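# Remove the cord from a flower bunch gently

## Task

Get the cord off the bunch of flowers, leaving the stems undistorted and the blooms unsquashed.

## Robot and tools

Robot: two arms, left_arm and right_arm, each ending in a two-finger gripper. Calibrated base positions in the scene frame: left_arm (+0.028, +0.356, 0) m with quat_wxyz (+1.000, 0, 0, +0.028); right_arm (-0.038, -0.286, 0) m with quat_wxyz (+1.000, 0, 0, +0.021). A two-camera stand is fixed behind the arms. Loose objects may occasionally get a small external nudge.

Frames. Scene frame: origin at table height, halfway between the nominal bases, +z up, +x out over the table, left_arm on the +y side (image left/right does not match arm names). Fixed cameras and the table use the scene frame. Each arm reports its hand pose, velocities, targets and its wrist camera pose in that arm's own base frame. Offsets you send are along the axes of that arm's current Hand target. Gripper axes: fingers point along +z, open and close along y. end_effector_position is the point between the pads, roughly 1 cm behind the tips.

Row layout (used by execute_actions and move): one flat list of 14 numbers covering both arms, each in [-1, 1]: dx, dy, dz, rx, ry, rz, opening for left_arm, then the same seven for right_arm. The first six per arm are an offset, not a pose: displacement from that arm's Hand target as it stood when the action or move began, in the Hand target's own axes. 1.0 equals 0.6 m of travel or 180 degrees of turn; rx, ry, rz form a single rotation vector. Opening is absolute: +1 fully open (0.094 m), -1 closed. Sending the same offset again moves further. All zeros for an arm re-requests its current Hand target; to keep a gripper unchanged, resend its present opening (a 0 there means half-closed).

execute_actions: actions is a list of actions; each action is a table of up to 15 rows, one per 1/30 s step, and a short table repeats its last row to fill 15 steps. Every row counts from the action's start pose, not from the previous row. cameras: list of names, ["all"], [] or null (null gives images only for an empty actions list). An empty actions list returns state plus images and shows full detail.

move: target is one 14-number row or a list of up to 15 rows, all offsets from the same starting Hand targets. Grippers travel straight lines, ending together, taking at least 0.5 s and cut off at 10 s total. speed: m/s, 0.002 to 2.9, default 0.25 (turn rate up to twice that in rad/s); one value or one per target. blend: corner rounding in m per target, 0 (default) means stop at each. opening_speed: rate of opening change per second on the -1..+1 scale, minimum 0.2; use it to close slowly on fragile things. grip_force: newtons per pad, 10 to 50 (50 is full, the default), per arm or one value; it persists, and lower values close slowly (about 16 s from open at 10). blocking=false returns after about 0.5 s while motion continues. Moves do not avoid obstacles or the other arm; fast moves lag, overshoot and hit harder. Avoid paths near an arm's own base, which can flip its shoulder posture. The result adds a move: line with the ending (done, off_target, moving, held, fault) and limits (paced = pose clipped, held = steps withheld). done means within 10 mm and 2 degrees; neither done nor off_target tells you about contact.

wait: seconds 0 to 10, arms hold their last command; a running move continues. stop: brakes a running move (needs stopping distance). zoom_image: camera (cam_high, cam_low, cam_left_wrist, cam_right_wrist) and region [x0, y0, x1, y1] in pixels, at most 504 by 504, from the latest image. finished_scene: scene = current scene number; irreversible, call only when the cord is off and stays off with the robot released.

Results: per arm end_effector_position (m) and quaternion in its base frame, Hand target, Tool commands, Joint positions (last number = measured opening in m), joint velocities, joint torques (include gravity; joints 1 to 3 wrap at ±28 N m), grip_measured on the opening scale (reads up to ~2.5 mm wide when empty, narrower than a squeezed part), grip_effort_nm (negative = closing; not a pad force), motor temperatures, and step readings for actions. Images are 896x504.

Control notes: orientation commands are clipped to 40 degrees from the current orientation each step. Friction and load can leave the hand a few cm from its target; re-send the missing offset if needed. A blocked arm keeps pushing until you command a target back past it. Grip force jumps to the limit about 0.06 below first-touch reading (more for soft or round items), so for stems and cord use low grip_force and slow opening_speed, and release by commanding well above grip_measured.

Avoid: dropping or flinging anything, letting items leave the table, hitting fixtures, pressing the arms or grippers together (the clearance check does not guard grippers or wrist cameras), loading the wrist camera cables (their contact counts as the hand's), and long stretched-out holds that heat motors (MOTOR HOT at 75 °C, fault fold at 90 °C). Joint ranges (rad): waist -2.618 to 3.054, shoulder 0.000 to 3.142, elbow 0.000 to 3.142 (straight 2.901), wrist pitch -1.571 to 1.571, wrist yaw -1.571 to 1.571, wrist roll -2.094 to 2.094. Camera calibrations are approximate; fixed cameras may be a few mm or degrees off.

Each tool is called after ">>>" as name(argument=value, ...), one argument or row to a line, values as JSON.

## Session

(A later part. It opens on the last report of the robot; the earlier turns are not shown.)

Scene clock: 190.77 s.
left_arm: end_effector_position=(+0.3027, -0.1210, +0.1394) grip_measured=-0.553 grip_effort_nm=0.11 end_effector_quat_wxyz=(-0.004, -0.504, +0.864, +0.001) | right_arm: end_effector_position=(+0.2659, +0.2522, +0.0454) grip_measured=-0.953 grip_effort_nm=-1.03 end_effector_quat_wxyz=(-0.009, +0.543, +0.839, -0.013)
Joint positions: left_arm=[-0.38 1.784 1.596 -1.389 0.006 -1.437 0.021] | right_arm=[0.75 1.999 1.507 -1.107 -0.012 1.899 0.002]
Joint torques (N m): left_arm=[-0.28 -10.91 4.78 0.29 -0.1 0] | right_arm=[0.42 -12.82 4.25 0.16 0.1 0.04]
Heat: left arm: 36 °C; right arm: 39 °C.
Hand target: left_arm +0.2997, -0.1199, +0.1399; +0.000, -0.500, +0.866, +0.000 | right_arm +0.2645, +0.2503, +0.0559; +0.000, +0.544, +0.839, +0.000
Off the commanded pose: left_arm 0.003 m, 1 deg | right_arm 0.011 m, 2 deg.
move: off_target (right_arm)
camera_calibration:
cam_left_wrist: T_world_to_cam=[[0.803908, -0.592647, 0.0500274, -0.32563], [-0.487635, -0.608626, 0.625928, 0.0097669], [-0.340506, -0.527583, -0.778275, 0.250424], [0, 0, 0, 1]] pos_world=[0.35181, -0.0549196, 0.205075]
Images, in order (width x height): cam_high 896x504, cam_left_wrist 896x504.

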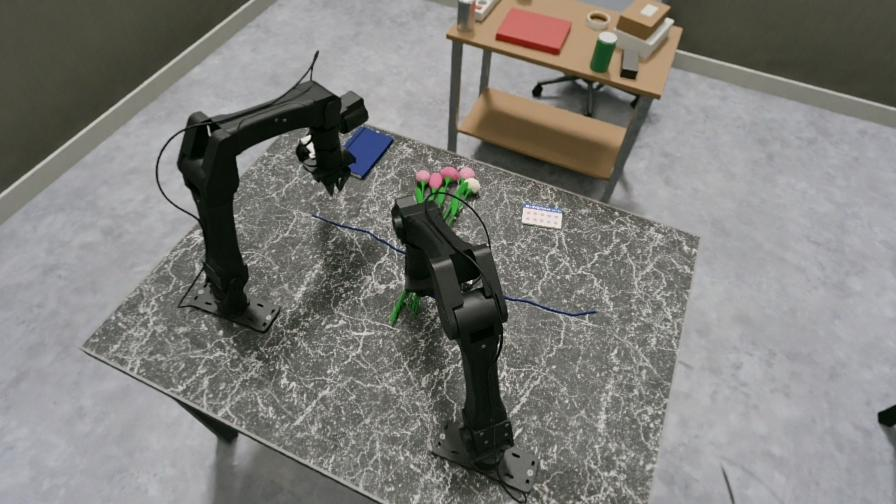

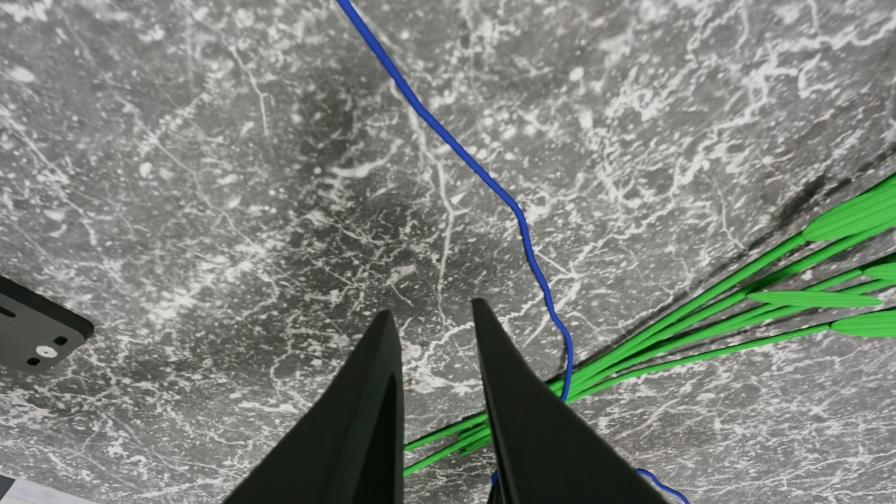

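>>> move(
  target=[
    [0,0,0,0,0,0,-0.55, 0.0475,-0.1066,0,0,0,-0.06,-1],
    [0,0,0,0,0,0,-0.55, 0.0881,-0.1979,0,0,0,-0.117,-1],
  ],
  speed=[0.07,0.07],
  blend=[0.03,0],
  cameras=["cam_high","cam_left_wrist","cam_right_wrist"],
)

>>> zoom_image(
  camera="cam_high",
  region=[340, 150, 560, 370],
)

Scene clock: 197.40 s.
left_arm: end_effector_position=(+0.3027, -0.1210, +0.1394) grip_measured=-0.553 grip_effort_nm=0.11 end_effector_quat_wxyz=(-0.004, -0.504, +0.864, +0.001) | right_arm: end_effector_position=(+0.1355, +0.2529, +0.0510) grip_measured=-0.953 grip_effort_nm=-1.03 end_effector_quat_wxyz=(-0.007, +0.387, +0.922, -0.011)
Joint positions: left_arm=[-0.38 1.784 1.596 -1.389 0.006 -1.437 0.021] | right_arm=[1.068 1.697 1.138 -1.034 -0.012 1.862 0.002]
Joint torques (N m): left_arm=[-0.24 -10.95 4.77 0.29 -0.11 0] | right_arm=[0.49 -9.43 3.99 0.19 0.11 -0.03]
Heat: left arm: 36 °C; right arm: 40 °C.
Hand target: left_arm +0.2997, -0.1199, +0.1399; +0.000, -0.500, +0.866, +0.000 | right_arm +0.1345, +0.2502, +0.0560; +0.000, +0.382, +0.924, +0.000
Off the commanded pose: left_arm 0.003 m, 1 deg | right_arm 0.006 m, 2 deg.
move: done
camera_calibration:
cam_left_wrist: T_world_to_cam=[[0.803908, -0.592647, 0.0500274, -0.32563], [-0.487635, -0.608626, 0.625928, 0.0097669], [-0.340506, -0.527583, -0.778275, 0.250424], [0, 0, 0, 1]] pos_world=[0.35181, -0.0549196, 0.205075]
cam_right_wrist: T_world_to_cam=[[-0.810821, -0.58418, 0.0360961, 0.256581], [-0.43806, 0.6466, 0.624509, -0.113152], [-0.388165, 0.490553, -0.780183, 0.0727479], [0, 0, 0, 1]] pos_world=[0.186712, 0.187367, 0.118159]
Images, in order (width x height): cam_high 896x504, cam_left_wrist 896x504, cam_right_wrist 896x504.

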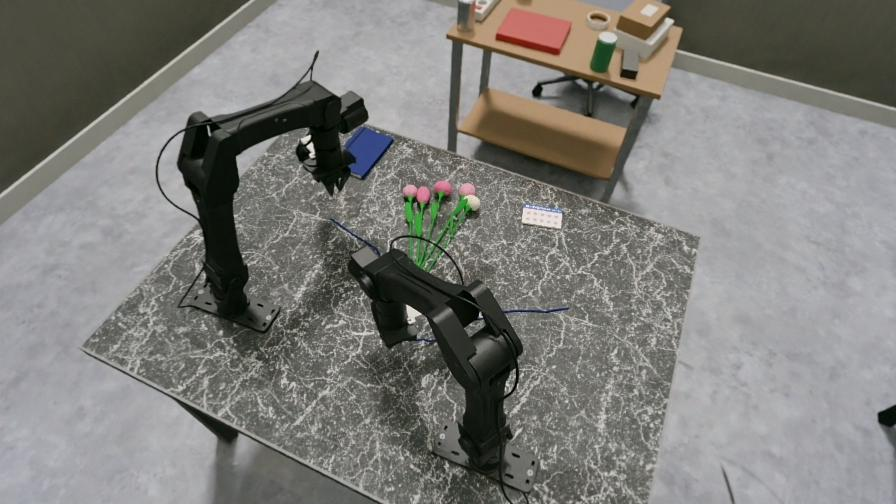

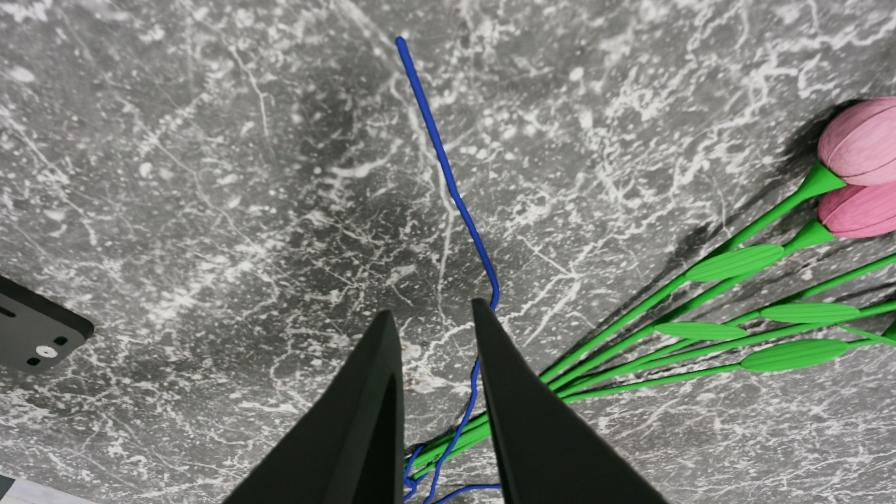

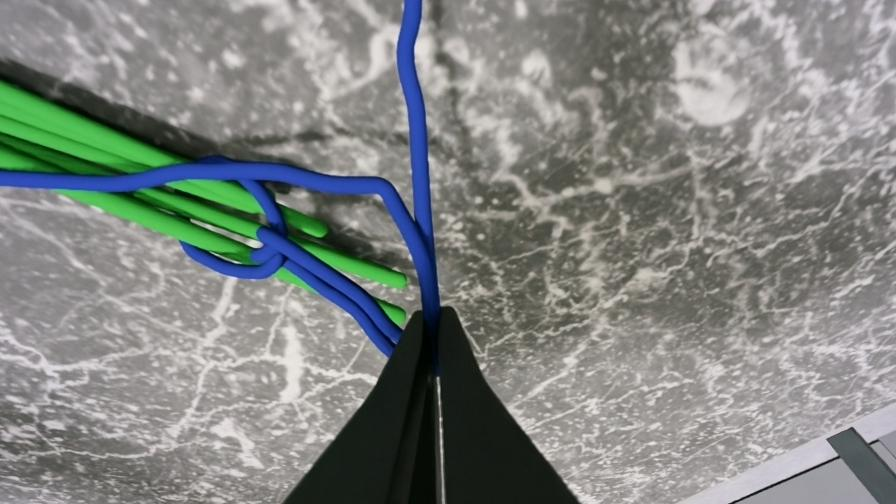

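Scaled by 2.291 from the camera's 896x504 image, which has a finer 1280x720 frame.

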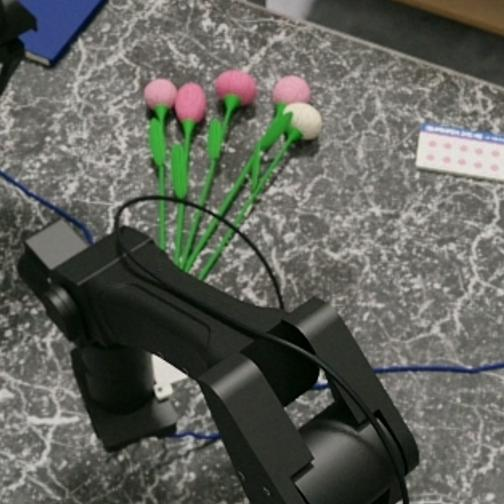

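>>> move(
  target=[0,0,0,0,0,0,-0.55, 0.0919,-0.1202,0,0,0,-0.094,-1],
  speed=0.08,
  cameras=["cam_high","cam_right_wrist"],
)

Scene clock: 206.43 s.
left_arm: end_effector_position=(+0.3027, -0.1210, +0.1394) grip_measured=-0.553 grip_effort_nm=0.11 end_effector_quat_wxyz=(-0.004, -0.504, +0.864, +0.001) | right_arm: end_effector_position=(+0.0447, +0.2418, +0.0537) grip_measured=-0.953 grip_effort_nm=-1.03 end_effector_quat_wxyz=(-0.006, +0.241, +0.970, -0.008)
Joint positions: left_arm=[-0.38 1.784 1.596 -1.389 0.006 -1.437 0.021] | right_arm=[1.375 1.533 0.978 -1.03 -0.012 1.862 0.002]
Joint torques (N m): left_arm=[-0.27 -10.92 4.79 0.28 -0.11 0.02] | right_arm=[0.55 -7.45 4.11 0.14 0.11 0.07]
Heat: left arm: 36 °C; right arm: 40 °C.
Hand target: left_arm +0.2997, -0.1199, +0.1399; +0.000, -0.500, +0.866, +0.000 | right_arm +0.0445, +0.2381, +0.0561; +0.000, +0.242, +0.970, +0.000
Off the commanded pose: left_arm 0.003 m, 1 deg | right_arm 0.004 m, 1 deg.
move: done
camera_calibration:
cam_right_wrist: T_world_to_cam=[[-0.596645, -0.801961, 0.0295512, 0.219806], [-0.61375, 0.479724, 0.627038, -0.0994521], [-0.517036, 0.355982, -0.778428, 0.0832291], [0, 0, 0, 1]] pos_world=[0.11314, 0.194358, 0.120653]
Images, in order (width x height): cam_high 896x504, cam_right_wrist 896x504.

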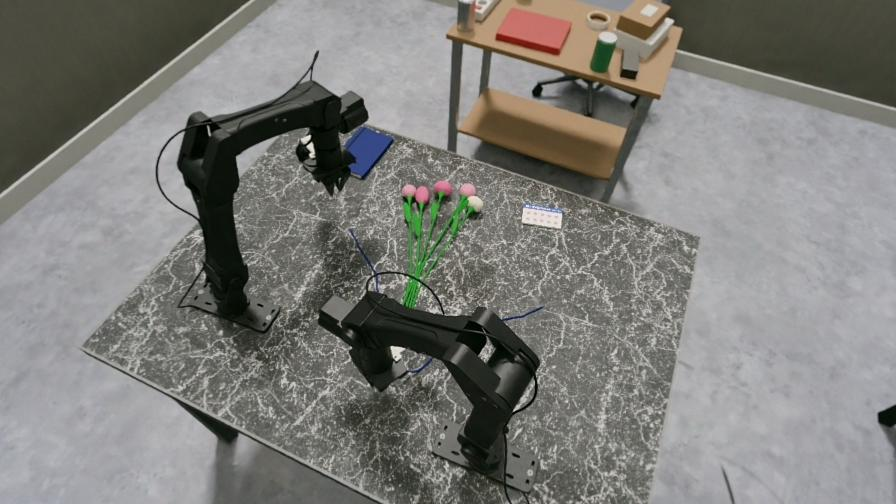

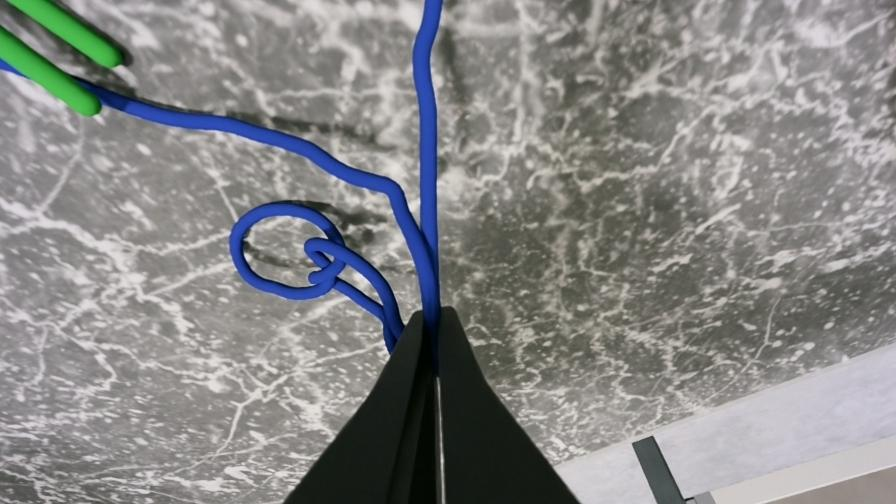

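>>> move(
  target=[0,0,0,0,0,0,-0.55, 0.1427,0.0375,0,0,0,-0.128,-1],
  speed=0.12,
  cameras=["cam_high","cam_right_wrist","cam_left_wrist"],
)

>>> zoom_image(
  camera="cam_high",
  region=[320, 150, 580, 400],
)

Scene clock: 222.63 s.
left_arm: end_effector_position=(+0.3027, -0.1210, +0.1394) grip_measured=-0.553 grip_effort_nm=0.11 end_effector_quat_wxyz=(-0.004, -0.504, +0.864, +0.001) | right_arm: end_effector_position=(-0.0206, +0.2926, +0.0572) grip_measured=-0.953 grip_effort_nm=-1.03 end_effector_quat_wxyz=(-0.006, +0.049, +0.999, +0.003)
Joint positions: left_arm=[-0.38 1.784 1.596 -1.389 0.006 -1.437 0.021] | right_arm=[1.631 1.686 1.152 -1.03 -0.012 1.728 0.002]
Joint torques (N m): left_arm=[-0.29 -10.96 4.77 0.27 -0.11 -0.01] | right_arm=[0.73 -4.62 7.43 0.12 0.07 0]
Heat: left arm: 36 °C; right arm: 38 °C.
Hand target: left_arm +0.2997, -0.1199, +0.1399; +0.000, -0.500, +0.866, +0.000 | right_arm -0.0205, +0.2982, +0.0562; +0.000, +0.043, +0.999, +0.000
Off the commanded pose: left_arm 0.003 m, 1 deg | right_arm 0.006 m, 1 deg.
move: done
camera_calibration:
cam_left_wrist: T_world_to_cam=[[0.803908, -0.592647, 0.0500274, -0.32563], [-0.487635, -0.608626, 0.625928, 0.0097669], [-0.340506, -0.527583, -0.778275, 0.250424], [0, 0, 0, 1]] pos_world=[0.35181, -0.0549196, 0.205075]
cam_right_wrist: T_world_to_cam=[[-0.247057, -0.968967, 0.008107, 0.278678], [-0.747762, 0.195964, 0.634389, -0.0862817], [-0.616291, 0.150668, -0.772971, 0.0917931], [0, 0, 0, 1]] pos_world=[0.0609023, 0.273107, 0.12343]
Images, in order (width x height): cam_high 896x504, cam_left_wrist 896x504, cam_right_wrist 896x504.

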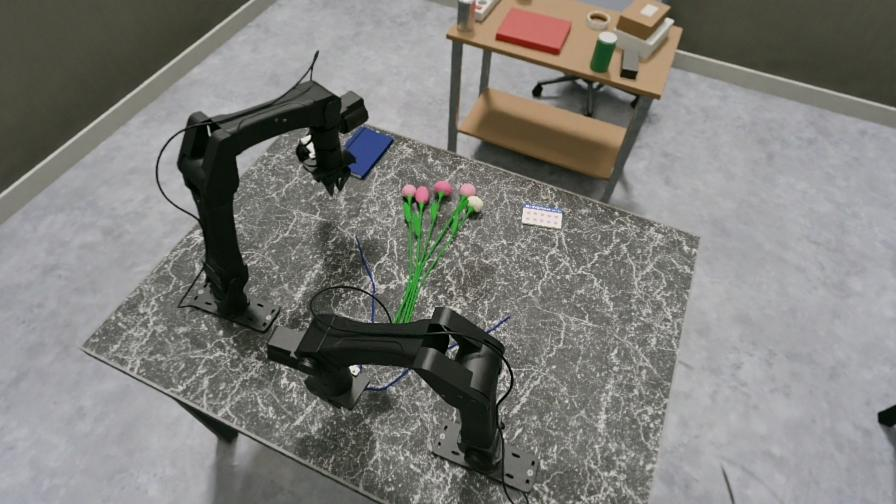

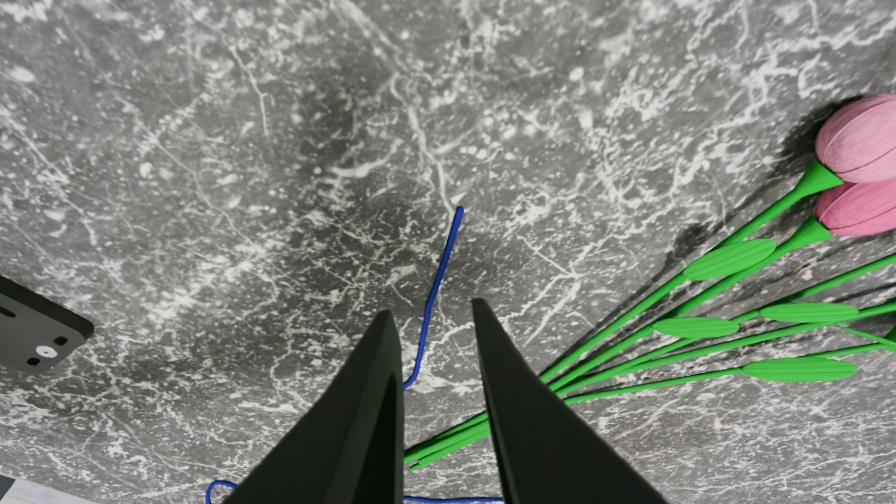

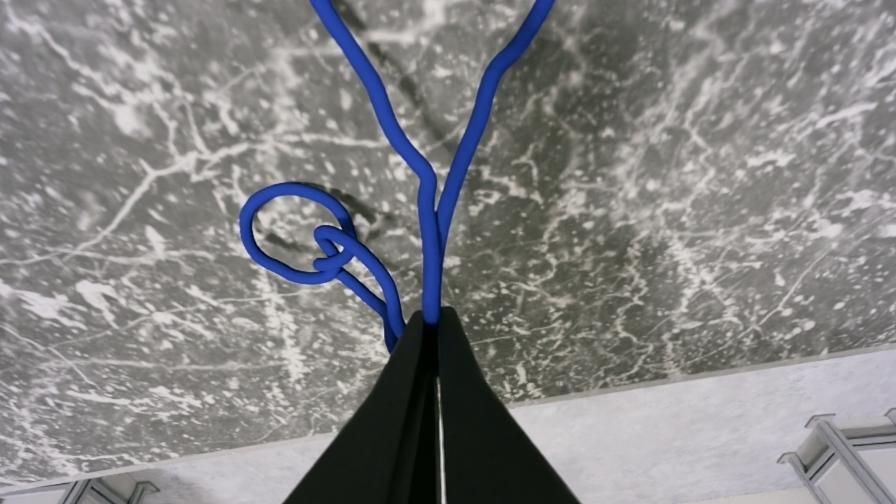

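Scaled by 1.938 from the camera's 896x504 image, which has a finer 1280x720 frame.

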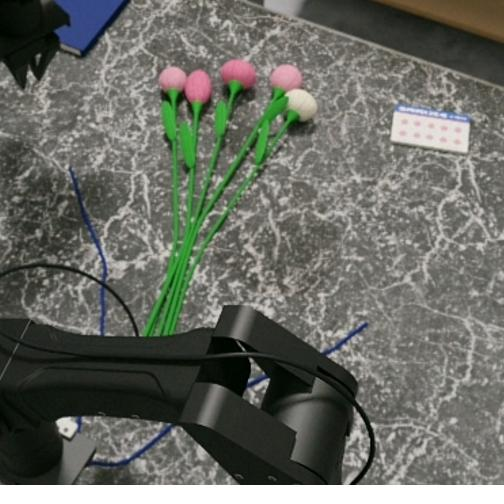

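>>> move(
  target=[
    [0,0,0,0,0,0,-0.55, 0.0968,0.0652,0,0,0,-0.056,-1],
    [0,0,0,0,0,0,-0.55, 0.0968,0.0652,0.073,0,0,-0.056,-1],
    [0,0,0,0,0,0,-0.55, 0.0968,0.0652,0.073,0,0,-0.056,-0.4],
  ],
  speed=[0.12,0.1,0.1],
  blend=[0.02,0,0],
  cameras=["cam_high","cam_right_wrist","cam_left_wrist"],
)

>>> zoom_image(
  camera="cam_high",
  region=[300, 150, 580, 430],
)

Scene clock: 247.07 s.
left_arm: end_effector_position=(+0.3027, -0.1210, +0.1394) grip_measured=-0.553 grip_effort_nm=0.11 end_effector_quat_wxyz=(-0.004, -0.504, +0.864, +0.001) | right_arm: end_effector_position=(-0.0763, +0.3474, +0.0264) grip_measured=-0.401 grip_effort_nm=0.07 end_effector_quat_wxyz=(-0.009, -0.040, +0.999, +0.016)
Joint positions: left_arm=[-0.38 1.784 1.596 -1.389 0.006 -1.437 0.021] | right_arm=[1.778 1.924 1.32 -0.932 -0.012 1.698 0.028]
Joint torques (N m): left_arm=[-0.25 -10.96 4.78 0.28 -0.12 0] | right_arm=[0.57 -6.63 4.26 0.27 0.12 -0.04]
Heat: left arm: 36 °C; right arm: 37 °C.
Hand target: left_arm +0.2997, -0.1199, +0.1399; +0.000, -0.500, +0.866, +0.000 | right_arm -0.0751, +0.3421, +0.0124; +0.000, -0.045, +0.999, +0.000
Off the commanded pose: left_arm 0.003 m, 1 deg | right_arm 0.015 m, 2 deg.
move: off_target (right_arm); target 3's new opening was sent with right_arm's hand 0.015 m and 2 deg from that target
camera_calibration:
cam_left_wrist: T_world_to_cam=[[0.803908, -0.592647, 0.0500274, -0.32563], [-0.487635, -0.608626, 0.625928, 0.0097669], [-0.340506, -0.527583, -0.778275, 0.250424], [0, 0, 0, 1]] pos_world=[0.35181, -0.0549196, 0.205075]
cam_right_wrist: T_world_to_cam=[[-0.0725857, -0.997165, -0.0198099, 0.342109], [-0.766907, 0.0431043, 0.640308, -0.0676278], [-0.63764, 0.0616696, -0.767862, 0.0545956], [0, 0, 0, 1]] pos_world=[0.00778029, 0.340687, 0.0920017]
Images, in order (width x height): cam_high 896x504, cam_left_wrist 896x504, cam_right_wrist 896x504.

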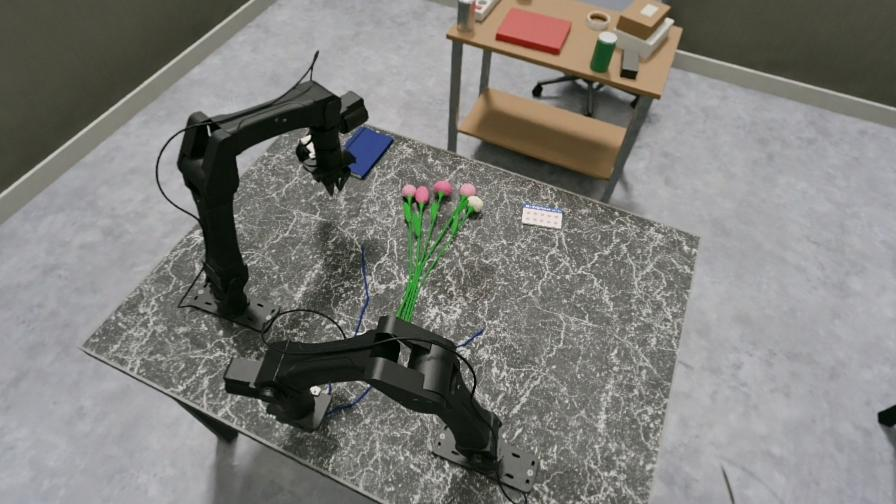

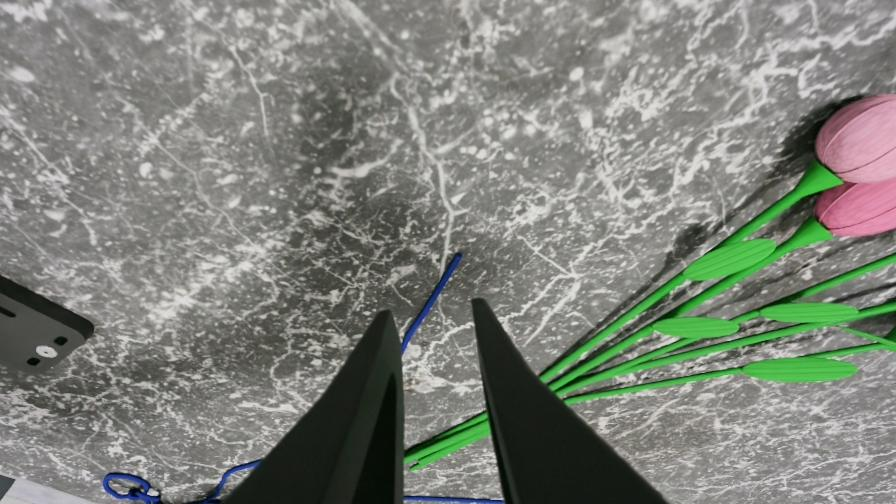

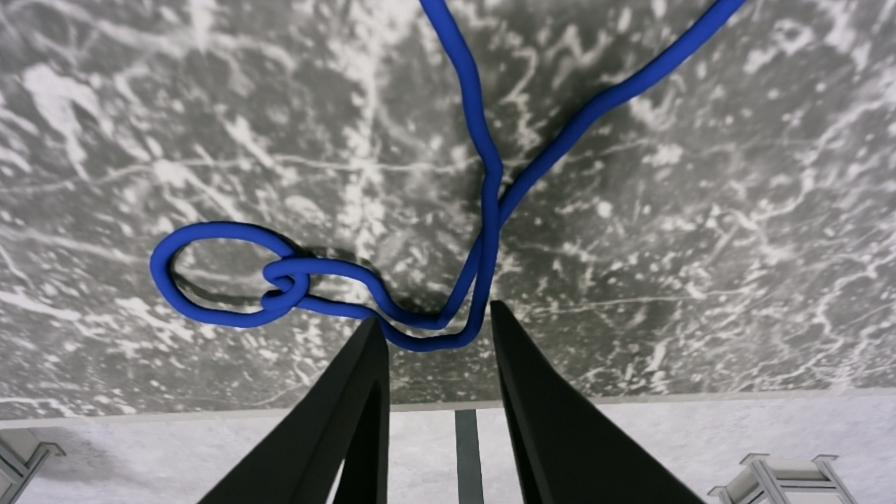

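Scaled by 1.800 from the camera's 896x504 image, which has a finer 1280x720 frame.

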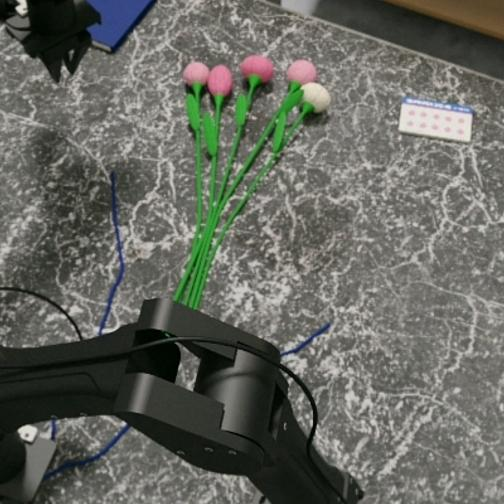

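>>> move(
  target=[0,0,0,0,0,0,-0.55, 0,0,-0.15,0,0,0,-0.4],
  speed=0.15,
  cameras=["cam_high","cam_right_wrist"],
)

Scene clock: 249.70 s.
left_arm: end_effector_position=(+0.3027, -0.1210, +0.1394) grip_measured=-0.553 grip_effort_nm=0.11 end_effector_quat_wxyz=(-0.004, -0.504, +0.864, +0.001) | right_arm: end_effector_position=(-0.0751, +0.3419, +0.0857) grip_measured=-0.401 grip_effort_nm=0.07 end_effector_quat_wxyz=(-0.004, -0.040, +0.999, -0.014)
Joint positions: left_arm=[-0.38 1.784 1.596 -1.389 0.006 -1.437 0.021] | right_arm=[1.778 1.905 1.538 -1.231 -0.012 1.698 0.028]
Joint torques (N m): left_arm=[-0.28 -10.97 4.74 0.29 -0.12 0] | right_arm=[0.49 -11.47 7.42 -0.16 0.09 -0.06]
Heat: left arm: 36 °C; right arm: 37 °C.
Hand target: left_arm +0.2997, -0.1199, +0.1399; +0.000, -0.500, +0.866, +0.000 | right_arm -0.0750, +0.3422, +0.1025; +0.000, -0.045, +0.999, +0.000
Off the commanded pose: left_arm 0.003 m, 1 deg | right_arm 0.017 m, 2 deg.
move: off_target (right_arm)
camera_calibration:
cam_right_wrist: T_world_to_cam=[[-0.0723424, -0.996591, 0.0396642, 0.33257], [-0.775008, 0.0812008, 0.626713, -0.116878], [-0.627797, 0.0145978, -0.77824, 0.118992], [0, 0, 0, 1]] pos_world=[0.00818025, 0.339189, 0.152663]
Images, in order (width x height): cam_high 896x504, cam_right_wrist 896x504.

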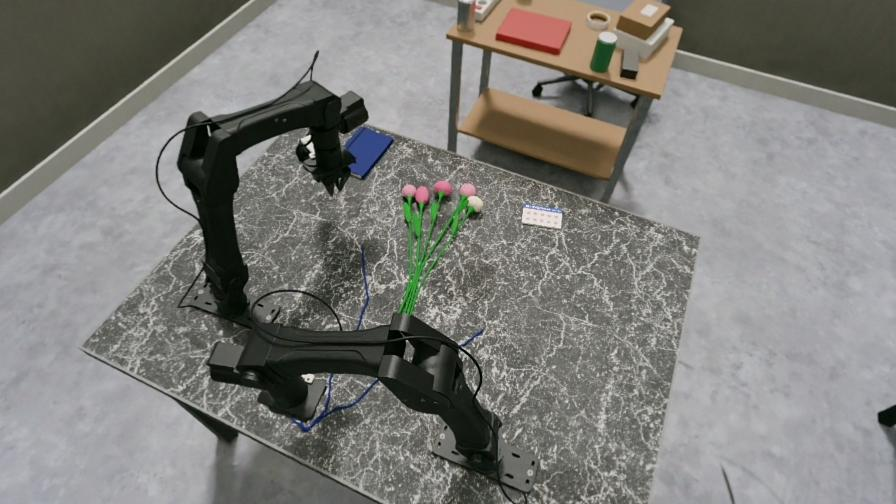

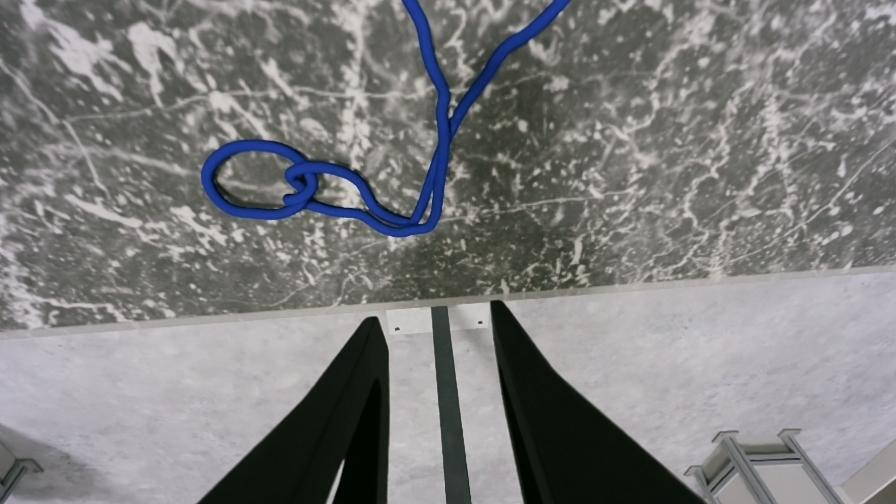

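>>> finished_scene(
  scene=2,
)

The scene is finished: the task was done.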